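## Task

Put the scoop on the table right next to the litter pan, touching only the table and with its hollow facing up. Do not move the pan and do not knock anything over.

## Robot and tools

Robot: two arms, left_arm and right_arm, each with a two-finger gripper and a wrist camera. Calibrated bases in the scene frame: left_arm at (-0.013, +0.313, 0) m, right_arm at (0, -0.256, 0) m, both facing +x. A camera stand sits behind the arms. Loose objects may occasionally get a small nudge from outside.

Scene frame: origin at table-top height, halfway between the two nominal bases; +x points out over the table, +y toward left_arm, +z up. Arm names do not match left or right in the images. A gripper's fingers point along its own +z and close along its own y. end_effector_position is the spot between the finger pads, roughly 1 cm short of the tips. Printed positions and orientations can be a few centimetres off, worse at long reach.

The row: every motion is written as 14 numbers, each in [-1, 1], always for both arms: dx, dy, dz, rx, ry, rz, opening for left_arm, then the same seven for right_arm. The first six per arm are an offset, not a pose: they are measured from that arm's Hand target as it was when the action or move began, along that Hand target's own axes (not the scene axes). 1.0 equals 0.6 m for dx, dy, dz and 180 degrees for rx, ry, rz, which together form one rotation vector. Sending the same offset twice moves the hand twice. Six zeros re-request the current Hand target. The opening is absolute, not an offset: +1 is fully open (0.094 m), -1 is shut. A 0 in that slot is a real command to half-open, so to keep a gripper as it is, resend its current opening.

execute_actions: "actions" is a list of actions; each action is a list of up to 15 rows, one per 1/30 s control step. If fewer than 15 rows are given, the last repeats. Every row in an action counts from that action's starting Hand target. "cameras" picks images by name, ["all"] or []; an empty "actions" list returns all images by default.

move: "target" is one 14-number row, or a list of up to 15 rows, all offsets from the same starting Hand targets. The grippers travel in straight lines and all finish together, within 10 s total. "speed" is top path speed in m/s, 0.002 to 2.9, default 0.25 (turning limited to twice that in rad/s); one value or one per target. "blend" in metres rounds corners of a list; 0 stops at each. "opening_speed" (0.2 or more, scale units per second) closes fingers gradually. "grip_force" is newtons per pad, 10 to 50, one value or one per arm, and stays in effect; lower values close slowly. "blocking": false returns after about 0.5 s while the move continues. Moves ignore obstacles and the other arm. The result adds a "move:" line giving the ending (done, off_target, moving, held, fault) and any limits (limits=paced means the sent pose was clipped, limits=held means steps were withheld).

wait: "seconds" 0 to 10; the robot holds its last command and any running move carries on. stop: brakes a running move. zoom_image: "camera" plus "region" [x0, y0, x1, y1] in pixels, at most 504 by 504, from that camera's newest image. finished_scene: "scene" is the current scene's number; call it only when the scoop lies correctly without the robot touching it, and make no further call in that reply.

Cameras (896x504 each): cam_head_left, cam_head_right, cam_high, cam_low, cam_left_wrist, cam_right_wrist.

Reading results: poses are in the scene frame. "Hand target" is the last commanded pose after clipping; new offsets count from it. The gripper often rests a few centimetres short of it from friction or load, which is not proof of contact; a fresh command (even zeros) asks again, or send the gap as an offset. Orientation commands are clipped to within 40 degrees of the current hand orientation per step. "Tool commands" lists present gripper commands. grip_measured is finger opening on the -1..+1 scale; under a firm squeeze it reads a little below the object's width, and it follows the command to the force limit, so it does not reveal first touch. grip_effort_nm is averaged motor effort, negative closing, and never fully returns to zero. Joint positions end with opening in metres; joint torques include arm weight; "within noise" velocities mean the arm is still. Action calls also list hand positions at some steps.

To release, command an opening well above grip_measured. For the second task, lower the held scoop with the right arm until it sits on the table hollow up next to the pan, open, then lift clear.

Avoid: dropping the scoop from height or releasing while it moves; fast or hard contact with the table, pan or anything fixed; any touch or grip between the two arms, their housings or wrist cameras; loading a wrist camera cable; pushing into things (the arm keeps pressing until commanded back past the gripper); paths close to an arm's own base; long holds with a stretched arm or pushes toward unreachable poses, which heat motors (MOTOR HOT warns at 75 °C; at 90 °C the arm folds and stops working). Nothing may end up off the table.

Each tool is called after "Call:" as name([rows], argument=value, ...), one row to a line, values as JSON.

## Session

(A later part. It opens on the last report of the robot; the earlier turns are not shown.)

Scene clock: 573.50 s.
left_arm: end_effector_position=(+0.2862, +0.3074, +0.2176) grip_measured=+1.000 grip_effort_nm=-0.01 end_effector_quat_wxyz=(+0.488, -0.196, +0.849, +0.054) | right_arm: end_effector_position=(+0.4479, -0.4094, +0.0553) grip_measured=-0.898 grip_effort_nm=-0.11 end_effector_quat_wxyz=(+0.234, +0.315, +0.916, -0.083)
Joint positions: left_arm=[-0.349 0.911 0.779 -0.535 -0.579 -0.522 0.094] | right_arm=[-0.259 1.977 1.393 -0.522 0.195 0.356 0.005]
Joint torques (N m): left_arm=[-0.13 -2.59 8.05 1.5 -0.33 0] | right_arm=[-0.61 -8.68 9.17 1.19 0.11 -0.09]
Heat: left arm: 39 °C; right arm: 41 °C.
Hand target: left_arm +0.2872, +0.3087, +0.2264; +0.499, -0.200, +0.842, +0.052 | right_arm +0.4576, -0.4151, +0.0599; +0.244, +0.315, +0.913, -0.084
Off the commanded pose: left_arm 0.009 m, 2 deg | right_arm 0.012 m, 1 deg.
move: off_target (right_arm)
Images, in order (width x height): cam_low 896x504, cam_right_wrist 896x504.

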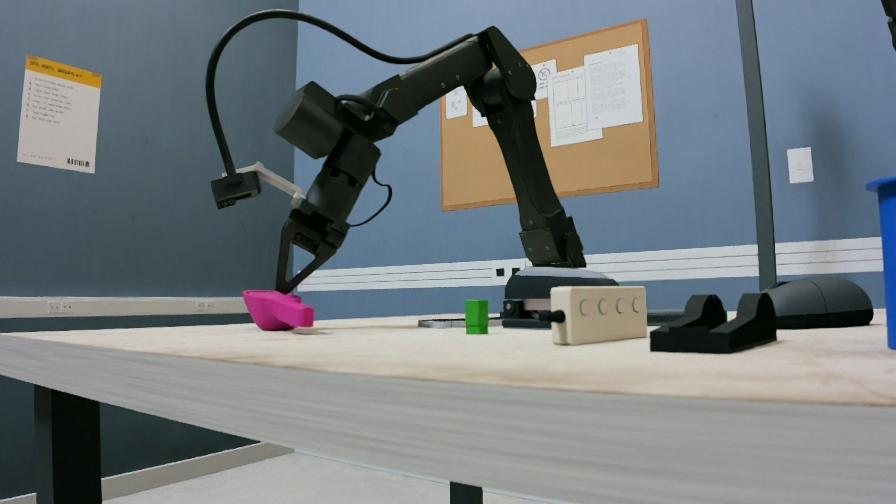

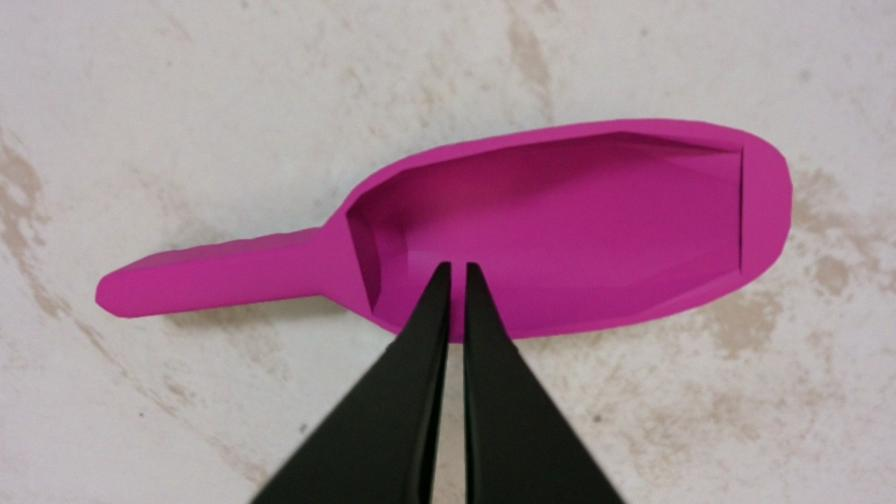

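Call:
move(target=[0, 0, 0, 0, 0, 0, 1, 0, 0, -0.1667, 0, 0, 0, -0.9], speed=0.08, cameras=["cam_low", "cam_right_wrist", "cam_head_right", "cam_high"])

Scene clock: 584.67 s.
left_arm: end_effector_position=(+0.2862, +0.3074, +0.2176) grip_measured=+1.000 grip_effort_nm=0.00 end_effector_quat_wxyz=(+0.488, -0.196, +0.849, +0.054) | right_arm: end_effector_position=(+0.4092, -0.3829, +0.1162) grip_measured=-0.898 grip_effort_nm=-0.11 end_effector_quat_wxyz=(+0.205, +0.311, +0.924, -0.083)
Joint positions: left_arm=[-0.349 0.911 0.779 -0.535 -0.579 -0.522 0.094] | right_arm=[-0.218 1.806 1.44 -0.807 0.205 0.391 0.005]
Joint torques (N m): left_arm=[-0.1 -2.54 8.05 1.49 -0.35 0.01] | right_arm=[0.68 -12.86 9.16 1.08 0.3 0.06]
Heat: left arm: 39 °C; right arm: 41 °C.
Hand target: left_arm +0.2872, +0.3087, +0.2264; +0.499, -0.200, +0.842, +0.052 | right_arm +0.4182, -0.3843, +0.1466; +0.244, +0.315, +0.913, -0.084
Off the commanded pose: left_arm 0.009 m, 2 deg | right_arm 0.032 m, 5 deg.
move: off_target (right_arm)
Images, in order (width x height): cam_head_right 896x504, cam_high 896x504, cam_low 896x504, cam_right_wrist 896x504.

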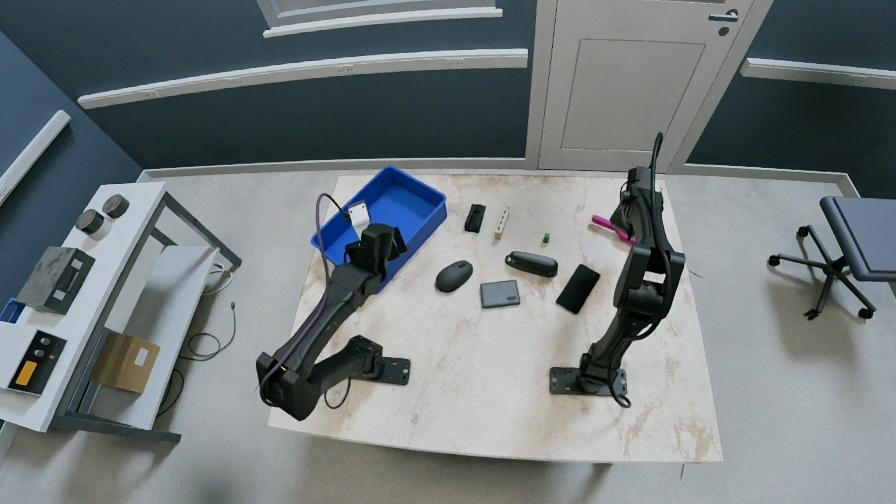

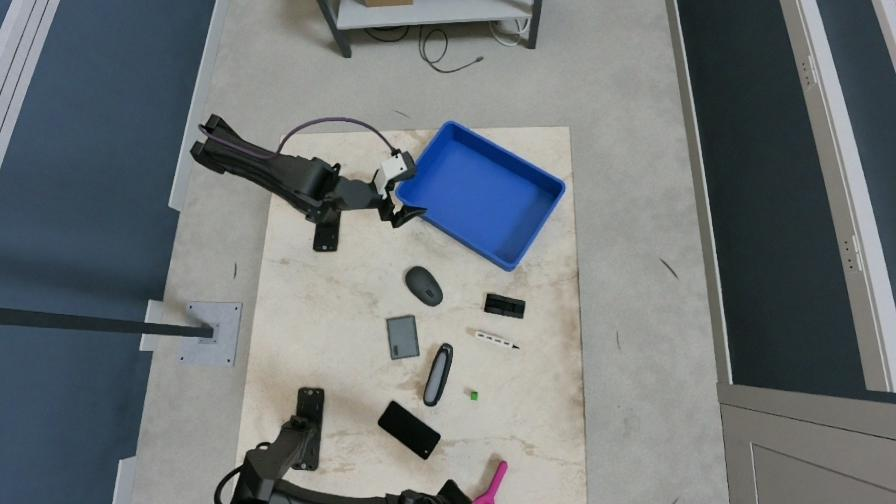

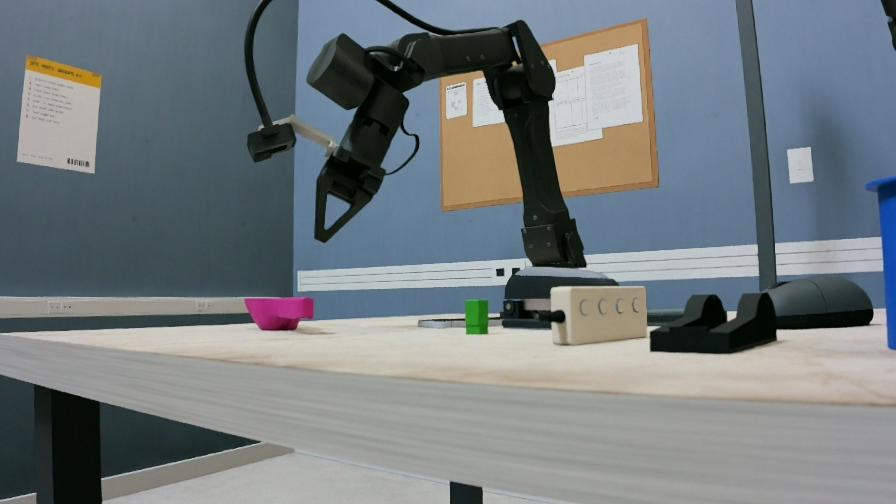

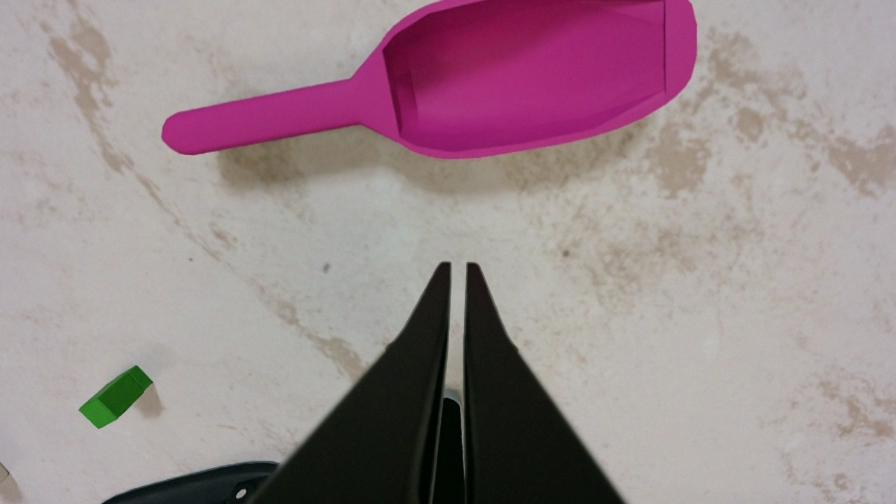

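Call:
move(target=[0, 0, 0, 0, 0, 0, 1, 0.0102, 0.1107, 0.0935, 0.1162, 0.1384, 0.4335, 0.4], speed=0.12, cameras=["cam_low", "cam_right_wrist", "cam_head_right"])

Scene clock: 664.27 s.
left_arm: end_effector_position=(+0.2862, +0.3074, +0.2176) grip_measured=+1.000 grip_effort_nm=0.00 end_effector_quat_wxyz=(+0.488, -0.196, +0.849, +0.054) | right_arm: end_effector_position=(+0.4762, -0.3413, +0.0981) grip_measured=+0.398 grip_effort_nm=0.10 end_effector_quat_wxyz=(+0.014, +0.852, +0.522, +0.020)
Joint positions: left_arm=[-0.349 0.911 0.779 -0.535 -0.579 -0.522 0.094] | right_arm=[-0.182 2.485 2.521 -1.557 -0.005 1.86 0.066]
Joint torques (N m): left_arm=[-0.1 -2.69 7.99 1.5 -0.33 0.01] | right_arm=[-0.76 -11.14 8.17 0.24 0.06 0.08]
Heat: left arm: 40 °C; right arm: 43 °C.
Hand target: left_arm +0.2872, +0.3087, +0.2264; +0.499, -0.200, +0.842, +0.052 | right_arm +0.4769, -0.3460, +0.0950; -0.001, +0.857, +0.515, +0.000
Off the commanded pose: left_arm 0.009 m, 2 deg | right_arm 0.006 m, 3 deg.
joint sent to its limit (right arm) — joint 4 (wrist pitch), lower limit. The joint targets still meet the commanded pose.
move: off_target (right_arm)
Images, in order (width x height): cam_head_right 896x504, cam_low 896x504, cam_right_wrist 896x504.

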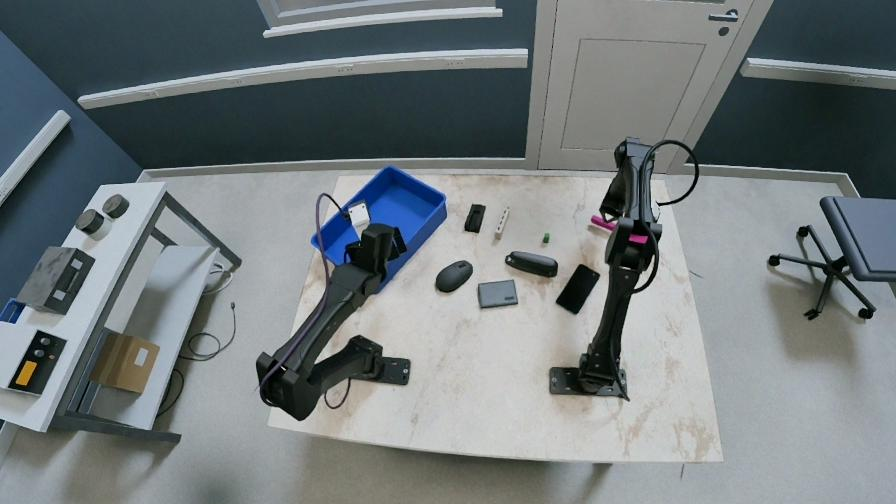

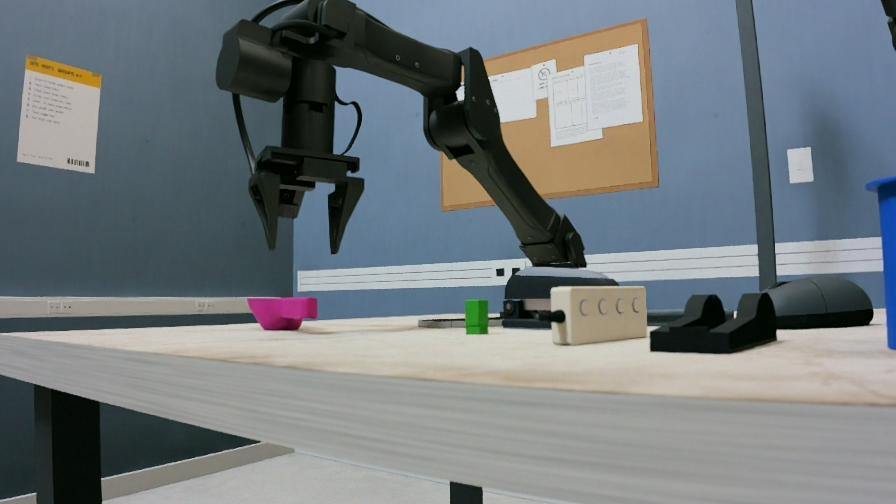

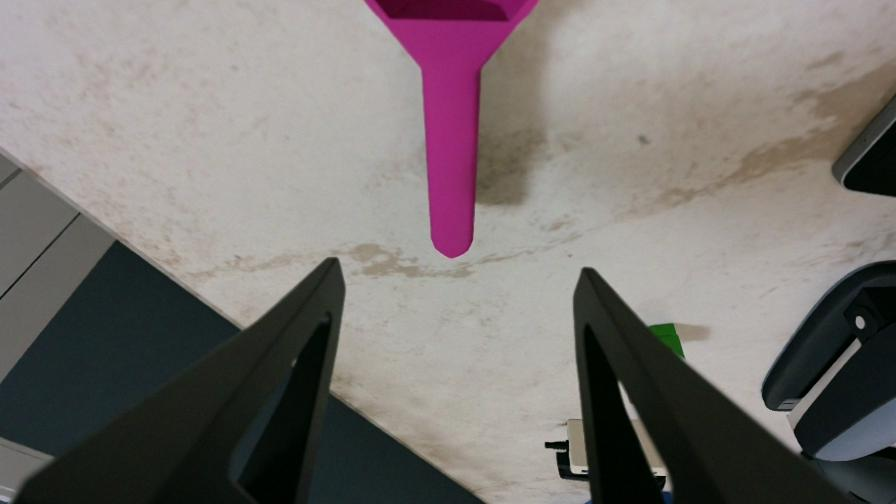

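Call:
move(target=[0, 0, 0, 0, 0, 0, 1, 0, 0, 0.1017, 0, 0, 0, 0.4], speed=0.08, cameras=["cam_low", "cam_right_wrist"])

Scene clock: 682.63 s.
left_arm: end_effector_position=(+0.2862, +0.3074, +0.2176) grip_measured=+1.000 grip_effort_nm=0.00 end_effector_quat_wxyz=(+0.488, -0.196, +0.849, +0.054) | right_arm: end_effector_position=(+0.4782, -0.3416, +0.0441) grip_measured=+0.398 grip_effort_nm=0.11 end_effector_quat_wxyz=(+0.003, +0.853, +0.522, +0.008)
Joint positions: left_arm=[-0.349 0.911 0.779 -0.535 -0.579 -0.522 0.094] | right_arm=[-0.182 2.493 2.319 -1.38 -0.006 1.861 0.066]
Joint torques (N m): left_arm=[-0.02 -2.61 7.94 1.5 -0.34 0.02] | right_arm=[-0.72 -11.48 5.85 0.38 0.07 0.07]
Heat: left arm: 40 °C; right arm: 42 °C.
Hand target: left_arm +0.2872, +0.3087, +0.2264; +0.499, -0.200, +0.842, +0.052 | right_arm +0.4769, -0.3460, +0.0338; +0.000, +0.857, +0.515, +0.000
Off the commanded pose: left_arm 0.009 m, 2 deg | right_arm 0.011 m, 1 deg.
move: off_target (right_arm)
Images, in order (width x height): cam_low 896x504, cam_right_wrist 896x504.

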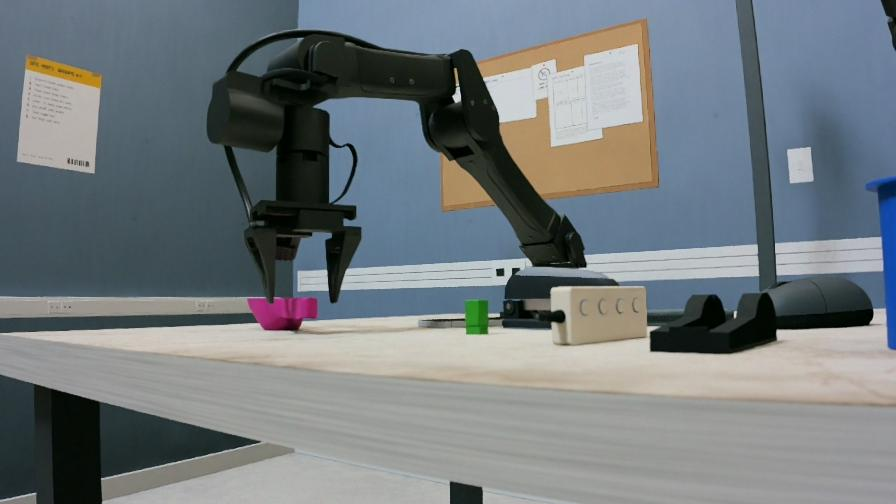

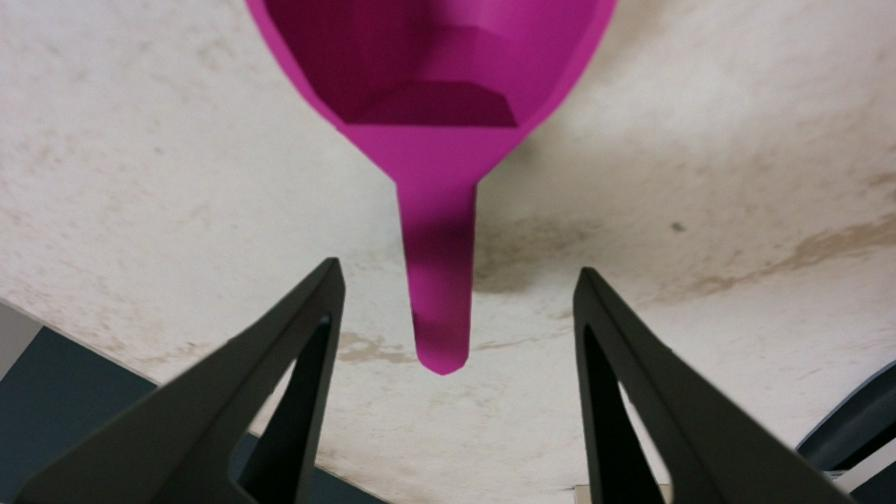

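Call:
execute_actions(actions=[], cameras=["cam_high", "cam_right_wrist", "cam_low"])

Scene clock: 738.87 s.
left_arm: end_effector_position=(+0.2862, +0.3074, +0.2176) grip_measured=+1.000 grip_effort_nm=0.00 end_effector_quat_wxyz=(+0.488, -0.196, +0.849, +0.054) | right_arm: end_effector_position=(+0.4783, -0.3416, +0.0441) grip_measured=+0.398 grip_effort_nm=0.11 end_effector_quat_wxyz=(+0.004, +0.853, +0.522, +0.008)
Joint positions: left_arm=[-0.349 0.911 0.779 -0.535 -0.579 -0.522 0.094] | right_arm=[-0.182 2.493 2.319 -1.379 -0.006 1.861 0.066]
Joint velocities: within noise
Joint torques (N m): left_arm=[-0.09 -2.66 8.06 1.51 -0.33 0] | right_arm=[-0.75 -11.52 5.86 0.37 0.09 0.07]
Heat: left arm: 40 °C; right arm: 40 °C.
Hand target: left_arm +0.2872, +0.3087, +0.2264; +0.499, -0.200, +0.842, +0.052 | right_arm +0.4769, -0.3460, +0.0338; +0.000, +0.857, +0.515, +0.000
Tool commands: left_gripper/opening=+1.0 right_gripper/opening=+0.4
Off the commanded pose: left_arm 0.009 m, 2 deg | right_arm 0.011 m, 1 deg.
Images, in order (width x height): cam_high 896x504, cam_low 896x504, cam_right_wrist 896x504.

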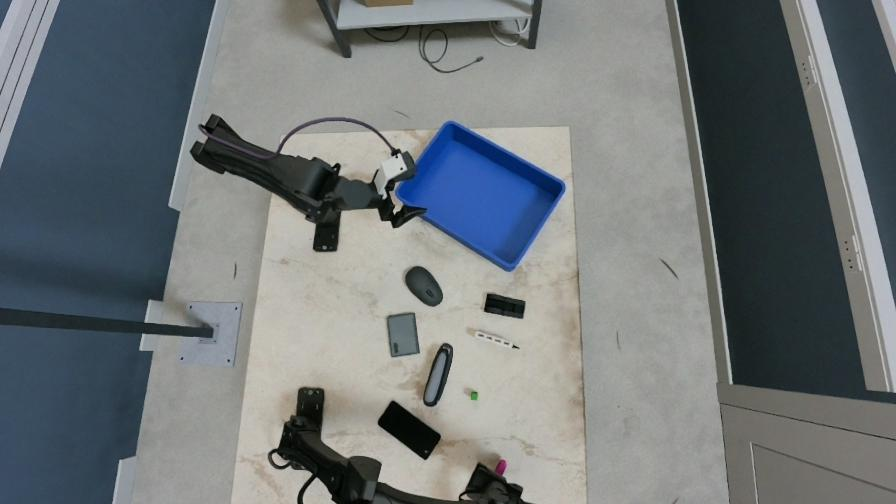

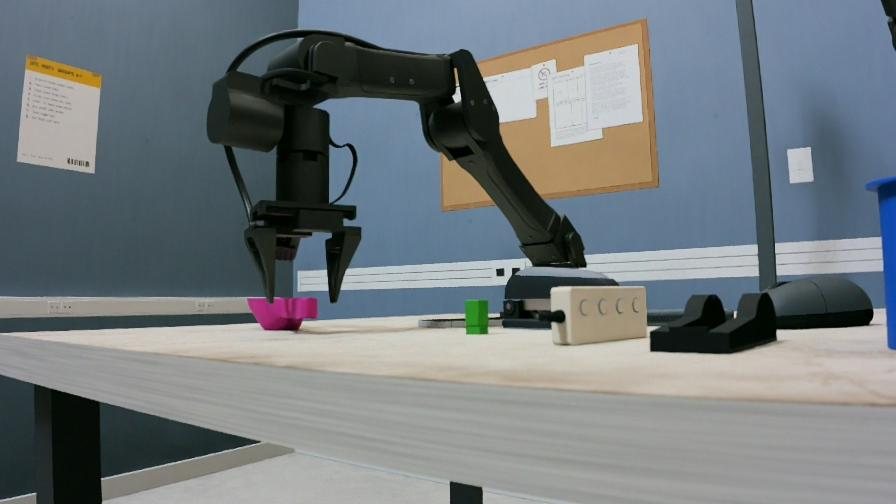

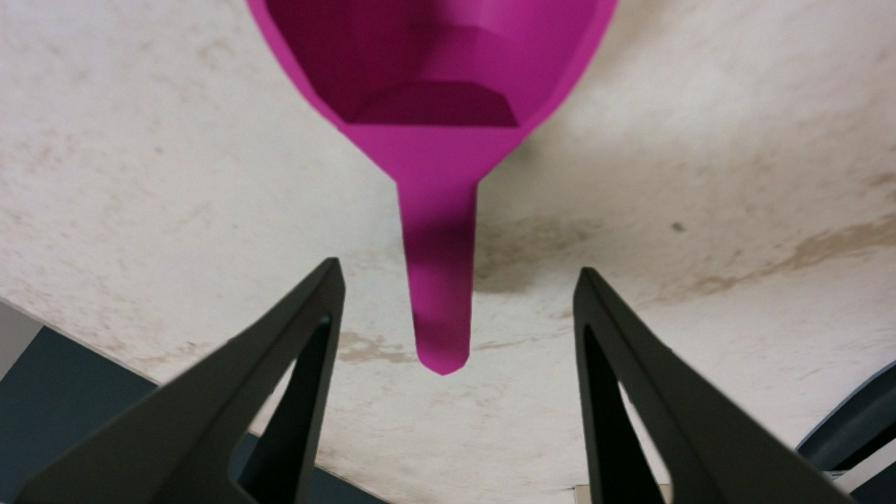

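Call:
move(target=[0,0,0,0,0,0,1, 0,0.01,0.02,0,0,0,0.4], speed=0.05, cameras=["cam_right_wrist"])

Scene clock: 749.13 s.
left_arm: end_effector_position=(+0.2862, +0.3074, +0.2176) grip_measured=+1.000 grip_effort_nm=0.00 end_effector_quat_wxyz=(+0.488, -0.196, +0.849, +0.054) | right_arm: end_effector_position=(+0.4792, -0.3436, +0.0270) grip_measured=+0.398 grip_effort_nm=0.11 end_effector_quat_wxyz=(-0.003, +0.854, +0.520, +0.001)
Joint positions: left_arm=[-0.349 0.911 0.779 -0.535 -0.579 -0.522 0.094] | right_arm=[-0.186 2.53 2.319 -1.362 -0.006 1.861 0.066]
Joint torques (N m): left_arm=[-0.09 -2.56 8.02 1.51 -0.32 -0.02] | right_arm=[-0.7 -11.63 7.39 0.34 0.06 0.03]
Heat: left arm: 40 °C; right arm: 41 °C.
Hand target: left_arm +0.2872, +0.3087, +0.2264; +0.499, -0.200, +0.842, +0.052 | right_arm +0.4822, -0.3486, +0.0219; -0.001, +0.857, +0.515, +0.000
Off the commanded pose: left_arm 0.009 m, 2 deg | right_arm 0.008 m, 1 deg.
move: done
Images, in order (width x height): cam_right_wrist 896x504.

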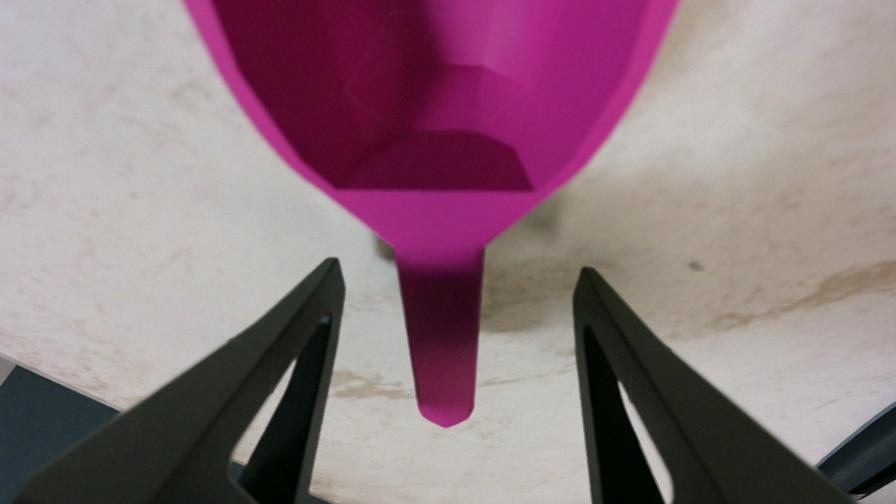

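Call:
move(target=[0,0,0,0,0,0,1, 0,0,0,0,0,0,-0.75], speed=0.05, opening_speed=1.0, cameras=["cam_right_wrist", "cam_low"])

Scene clock: 761.63 s.
left_arm: end_effector_position=(+0.2862, +0.3074, +0.2176) grip_measured=+1.000 grip_effort_nm=0.00 end_effector_quat_wxyz=(+0.488, -0.196, +0.849, +0.054) | right_arm: end_effector_position=(+0.4797, -0.3437, +0.0270) grip_measured=-0.629 grip_effort_nm=-1.03 end_effector_quat_wxyz=(-0.002, +0.854, +0.520, +0.002)
Joint positions: left_arm=[-0.349 0.911 0.779 -0.535 -0.579 -0.522 0.094] | right_arm=[-0.186 2.53 2.319 -1.36 -0.006 1.862 0.017]
Joint torques (N m): left_arm=[-0.1 -2.62 7.99 1.49 -0.32 0.02] | right_arm=[-0.7 -11.7 7.49 0.32 0.08 0.02]
Heat: left arm: 40 °C; right arm: 41 °C.
Hand target: left_arm +0.2872, +0.3087, +0.2264; +0.499, -0.200, +0.842, +0.052 | right_arm +0.4822, -0.3487, +0.0219; +0.000, +0.857, +0.515, +0.000
Off the commanded pose: left_arm 0.009 m, 2 deg | right_arm 0.008 m, 1 deg.
move: done
Images, in order (width x height): cam_low 896x504, cam_right_wrist 896x504.

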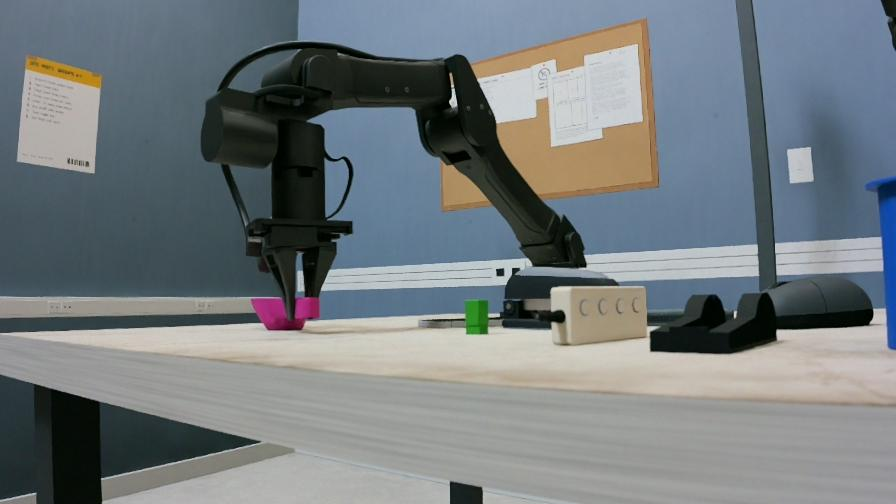

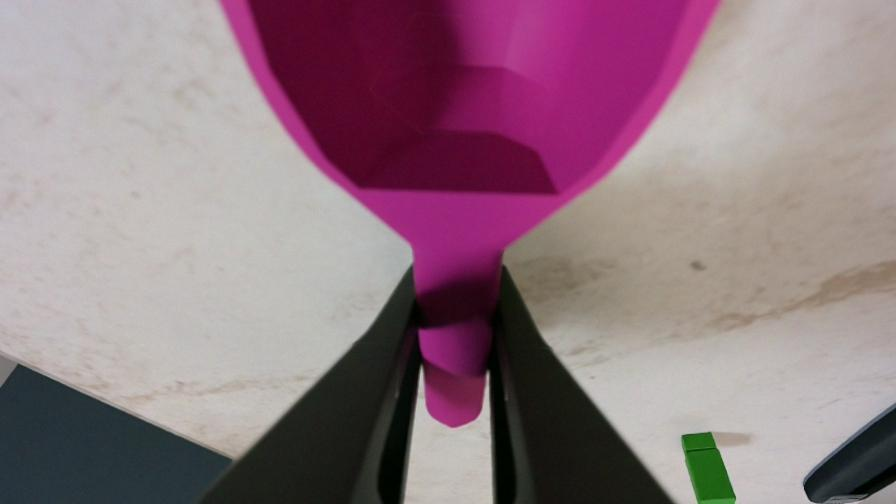

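Call:
move([
  [0,0,0,0,0,0,1, 0,0,-0.0667,0,0,0,-0.75],
  [0,0,0,0,0,0,1, 0.0593,-0.1678,-0.1802,0,0,0,-0.75],
], speed=0.12, blend=[0.02, 0], cameras=["cam_right_wrist", "cam_low", "cam_high"])

Scene clock: 803.00 s.
left_arm: end_effector_position=(+0.2862, +0.3074, +0.2176) grip_measured=+1.000 grip_effort_nm=0.00 end_effector_quat_wxyz=(+0.488, -0.196, +0.849, +0.054) | right_arm: end_effector_position=(+0.4143, -0.2691, +0.1092) grip_measured=-0.629 grip_effort_nm=-1.03 end_effector_quat_wxyz=(-0.015, +0.855, +0.519, -0.012)
Joint positions: left_arm=[-0.349 0.911 0.779 -0.535 -0.579 -0.522 0.094] | right_arm=[-0.04 2.19 2.053 -1.47 -0.012 2.011 0.017]
Joint torques (N m): left_arm=[0.01 -2.63 7.94 1.51 -0.34 0.01] | right_arm=[0.21 -16.23 5.56 0.08 0.14 0.09]
Heat: left arm: 40 °C; right arm: 43 °C.
Hand target: left_arm +0.2872, +0.3087, +0.2264; +0.499, -0.200, +0.842, +0.052 | right_arm +0.4102, -0.2701, +0.1301; +0.000, +0.857, +0.515, +0.000
Off the commanded pose: left_arm 0.009 m, 2 deg | right_arm 0.021 m, 2 deg.
move: off_target (right_arm)
Images, in order (width x height): cam_high 896x504, cam_low 896x504, cam_right_wrist 896x504.

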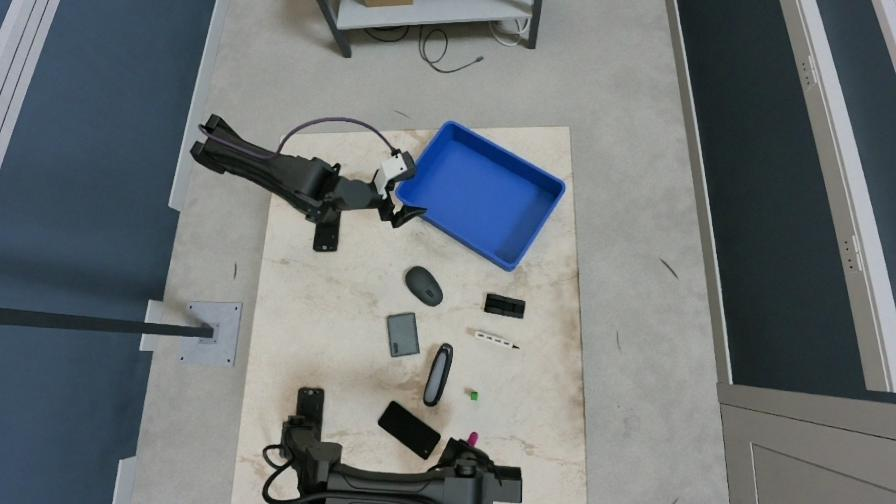

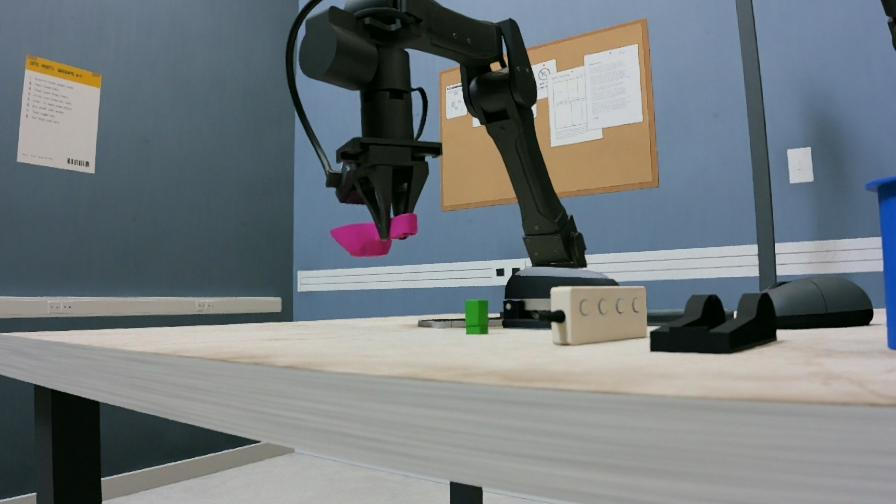

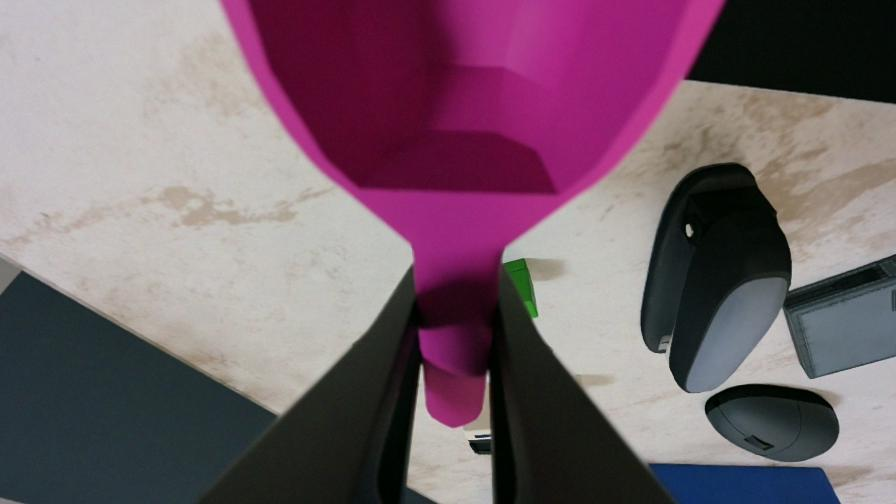

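Call:
move([
  [0,0,0,0,0,0,1, 0.0657,-0.0542,-0.005,0,0,-0.578,-0.75],
  [0,0,0,0,0,0,1, 0.1570,-0.1310,-0.005,0,0,0.844,-0.75],
], speed=0.3, blend=[0.03, 0], cameras=["cam_right_wrist", "cam_low", "cam_high"])

Scene clock: 832.17 s.
left_arm: end_effector_position=(+0.2862, +0.3074, +0.2176) grip_measured=+1.000 grip_effort_nm=0.00 end_effector_quat_wxyz=(+0.488, -0.196, +0.849, +0.054) | right_arm: end_effector_position=(+0.3838, -0.1550, +0.1098) grip_measured=-0.629 grip_effort_nm=-1.03 end_effector_quat_wxyz=(+0.034, +0.702, -0.712, -0.012)
Joint positions: left_arm=[-0.349 0.911 0.779 -0.535 -0.579 -0.522 0.094] | right_arm=[0.26 2.145 1.982 -1.478 0.012 -1.297 0.017]
Joint torques (N m): left_arm=[-0.08 -2.65 8.02 1.52 -0.33 -0.01] | right_arm=[0.55 -16.61 5.71 0.26 -0.12 -0.14]
Heat: left arm: 40 °C; right arm: 45 °C.
Hand target: left_arm +0.2872, +0.3087, +0.2264; +0.499, -0.200, +0.842, +0.052 | right_arm +0.3850, -0.1500, +0.1332; +0.000, +0.708, -0.707, +0.000
Off the commanded pose: left_arm 0.009 m, 2 deg | right_arm 0.024 m, 4 deg.
move: off_target (right_arm)
Images, in order (width x height): cam_high 896x504, cam_low 896x504, cam_right_wrist 896x504.

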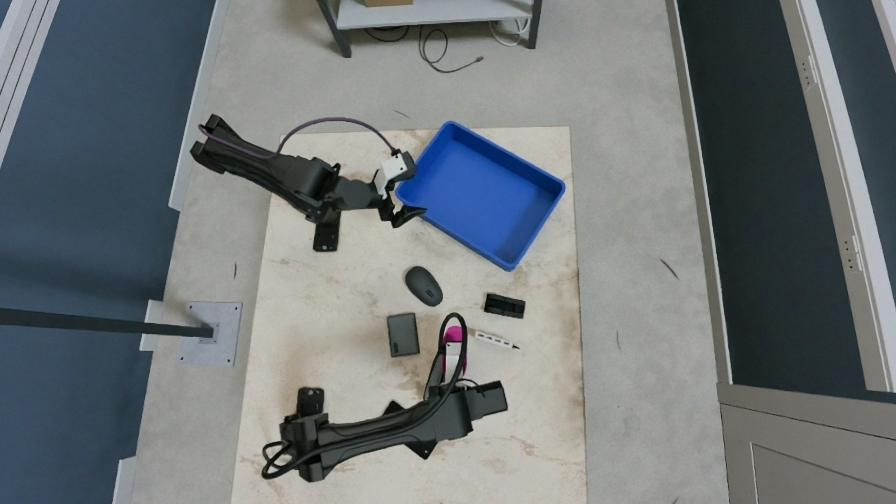

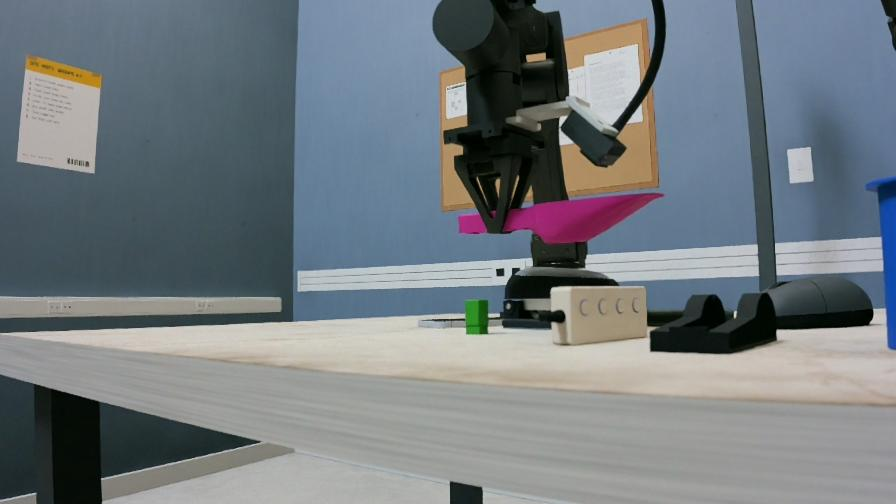

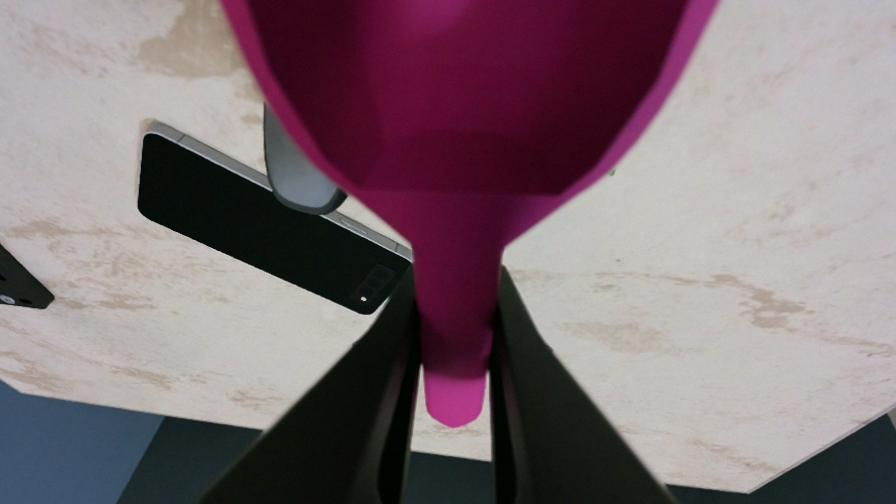

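Call:
move(target=[0,0,0,0,0,0,1, -0.2667,0.0283,0.005,0,0,0,-0.75], speed=0.15, cameras=["cam_right_wrist", "cam_low", "cam_high", "cam_head_left"])

Scene clock: 841.33 s.
left_arm: end_effector_position=(+0.2862, +0.3074, +0.2176) grip_measured=+1.000 grip_effort_nm=0.00 end_effector_quat_wxyz=(+0.488, -0.196, +0.849, +0.054) | right_arm: end_effector_position=(+0.3634, +0.0071, +0.1300) grip_measured=-0.629 grip_effort_nm=-1.03 end_effector_quat_wxyz=(-0.014, +0.712, -0.702, +0.008)
Joint positions: left_arm=[-0.349 0.911 0.779 -0.535 -0.579 -0.522 0.094] | right_arm=[0.628 2.31 2.337 -1.567 0.012 -0.957 0.017]
Joint torques (N m): left_arm=[-0.05 -2.66 8.05 1.51 -0.35 0.01] | right_arm=[-0.61 -10.4 8.38 0.32 -0.11 0.05]
Heat: left arm: 40 °C; right arm: 45 °C.
Hand target: left_arm +0.2872, +0.3087, +0.2264; +0.499, -0.200, +0.842, +0.052 | right_arm +0.3679, +0.0099, +0.1303; +0.000, +0.707, -0.707, +0.000
Off the commanded pose: left_arm 0.009 m, 2 deg | right_arm 0.005 m, 2 deg.
joint sent to its limit (right arm) — joint 4 (wrist pitch), lower limit. The joint targets still meet the commanded pose.
move: done
Images, in order (width x height): cam_head_left 896x504, cam_high 896x504, cam_low 896x504, cam_right_wrist 896x504.

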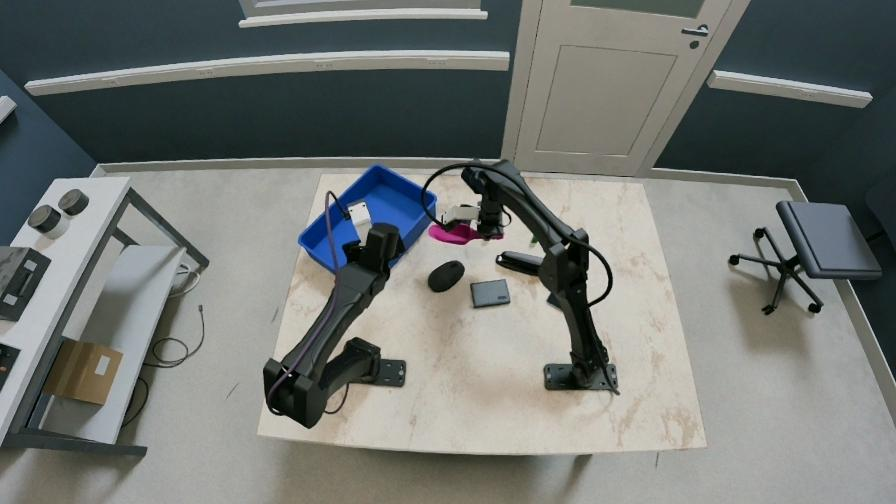

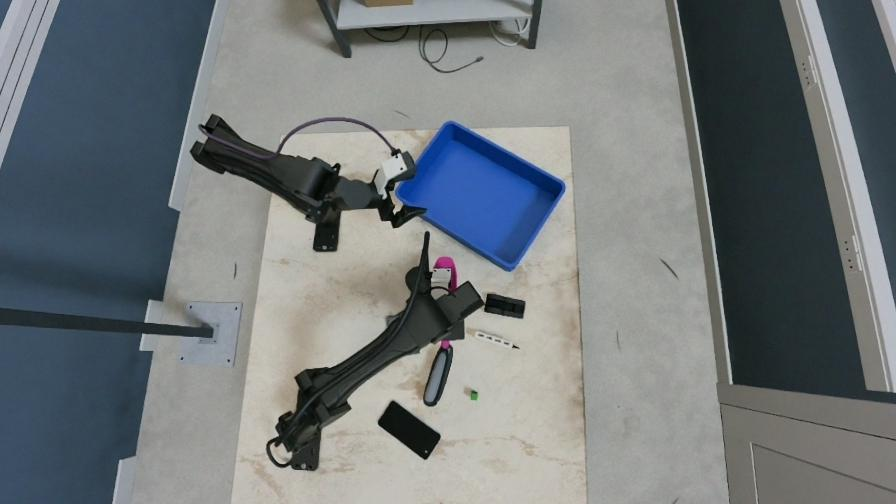

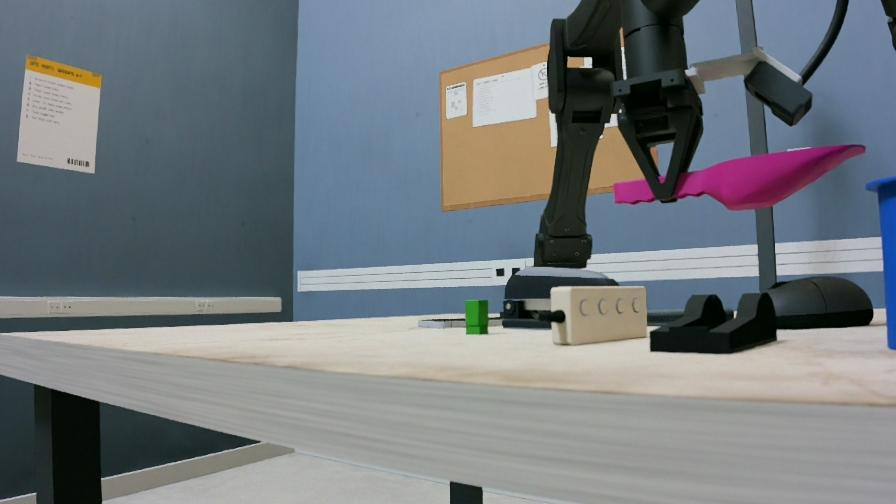

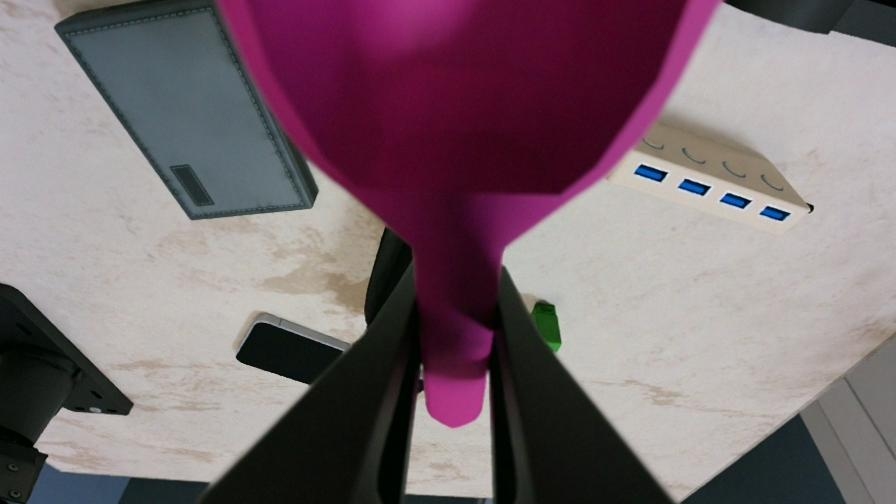

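Call:
move([
  [0,0,0,0,0,0,1, -0.0117,-0.0167,0.1167,0,0,0,-0.75],
  [0,0,0,0,0,0,1, -0.0117,-0.0167,0.1717,0,0,0,-0.75],
], speed=[0.12, 0.05], blend=[0.01, 0], cameras=["cam_low", "cam_high"])

Scene clock: 858.60 s.
left_arm: end_effector_position=(+0.2862, +0.3074, +0.2176) grip_measured=+1.000 grip_effort_nm=0.00 end_effector_quat_wxyz=(+0.488, -0.196, +0.849, +0.054) | right_arm: end_effector_position=(+0.3752, +0.0157, +0.0356) grip_measured=-0.629 grip_effort_nm=-1.04 end_effector_quat_wxyz=(+0.000, +0.712, -0.702, +0.006)
Joint positions: left_arm=[-0.349 0.911 0.779 -0.535 -0.579 -0.522 0.094] | right_arm=[0.628 2.381 2.082 -1.271 0.012 -0.956 0.017]
Joint torques (N m): left_arm=[-0.12 -2.62 7.98 1.52 -0.33 0.01] | right_arm=[-0.59 -11.03 5.98 0.51 -0.11 0.04]
Heat: left arm: 40 °C; right arm: 43 °C.
Hand target: left_arm +0.2872, +0.3087, +0.2264; +0.499, -0.200, +0.842, +0.052 | right_arm +0.3778, +0.0169, +0.0272; +0.000, +0.707, -0.707, +0.000
Off the commanded pose: left_arm 0.009 m, 2 deg | right_arm 0.009 m, 1 deg.
move: done
Images, in order (width x height): cam_high 896x504, cam_low 896x504.

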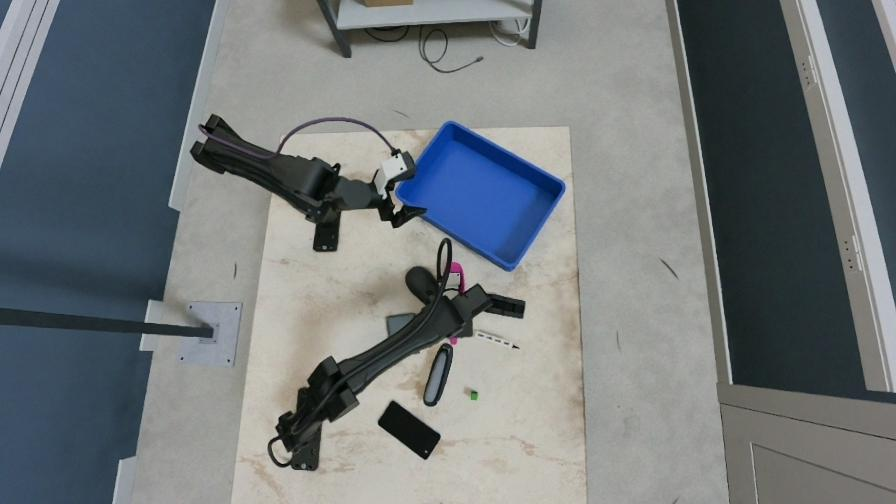

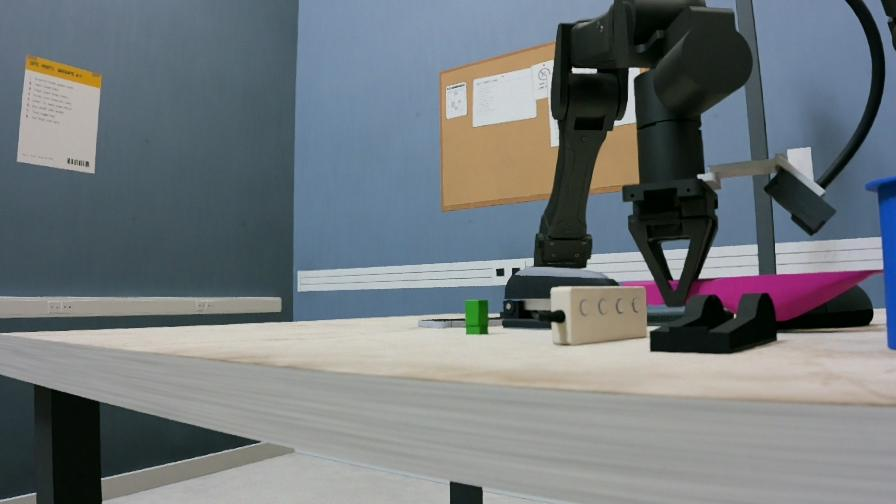

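Call:
move(target=[0,0,0,0,0,0,1, 0,0,0.02,0,0,0,-0.75], speed=0.03, cameras=["cam_low", "cam_high"])

Scene clock: 863.80 s.
left_arm: end_effector_position=(+0.2862, +0.3074, +0.2176) grip_measured=+1.000 grip_effort_nm=0.00 end_effector_quat_wxyz=(+0.488, -0.196, +0.849, +0.054) | right_arm: end_effector_position=(+0.3758, +0.0162, +0.0258) grip_measured=-0.629 grip_effort_nm=-1.03 end_effector_quat_wxyz=(-0.002, +0.712, -0.702, +0.006)
Joint positions: left_arm=[-0.349 0.911 0.779 -0.535 -0.579 -0.522 0.094] | right_arm=[0.628 2.383 2.048 -1.23 0.011 -0.956 0.017]
Joint torques (N m): left_arm=[-0.02 -2.59 7.99 1.5 -0.34 -0.01] | right_arm=[-0.58 -10.69 5.79 0.49 -0.11 0.05]
Heat: left arm: 40 °C; right arm: 43 °C.
Hand target: left_arm +0.2872, +0.3087, +0.2264; +0.499, -0.200, +0.842, +0.052 | right_arm +0.3778, +0.0170, +0.0154; +0.000, +0.707, -0.707, -0.001
Off the commanded pose: left_arm 0.009 m, 2 deg | right_arm 0.011 m, 1 deg.
move: off_target (right_arm)
Images, in order (width x height): cam_high 896x504, cam_low 896x504.

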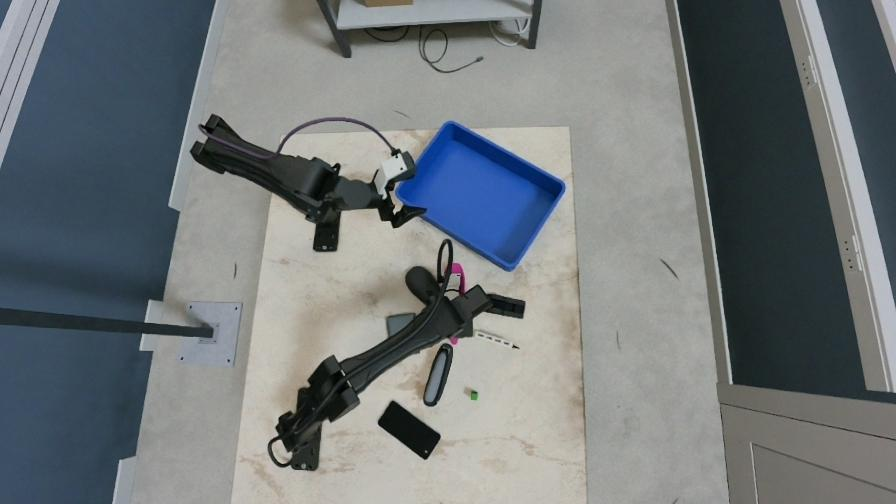

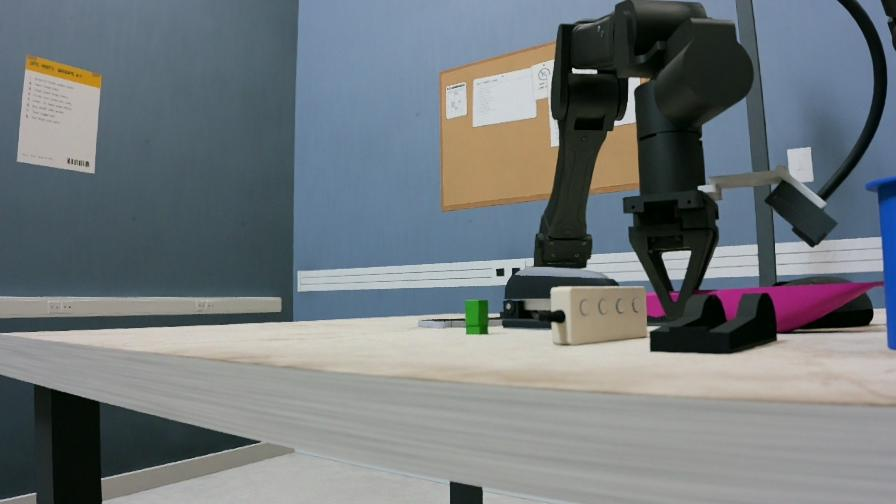

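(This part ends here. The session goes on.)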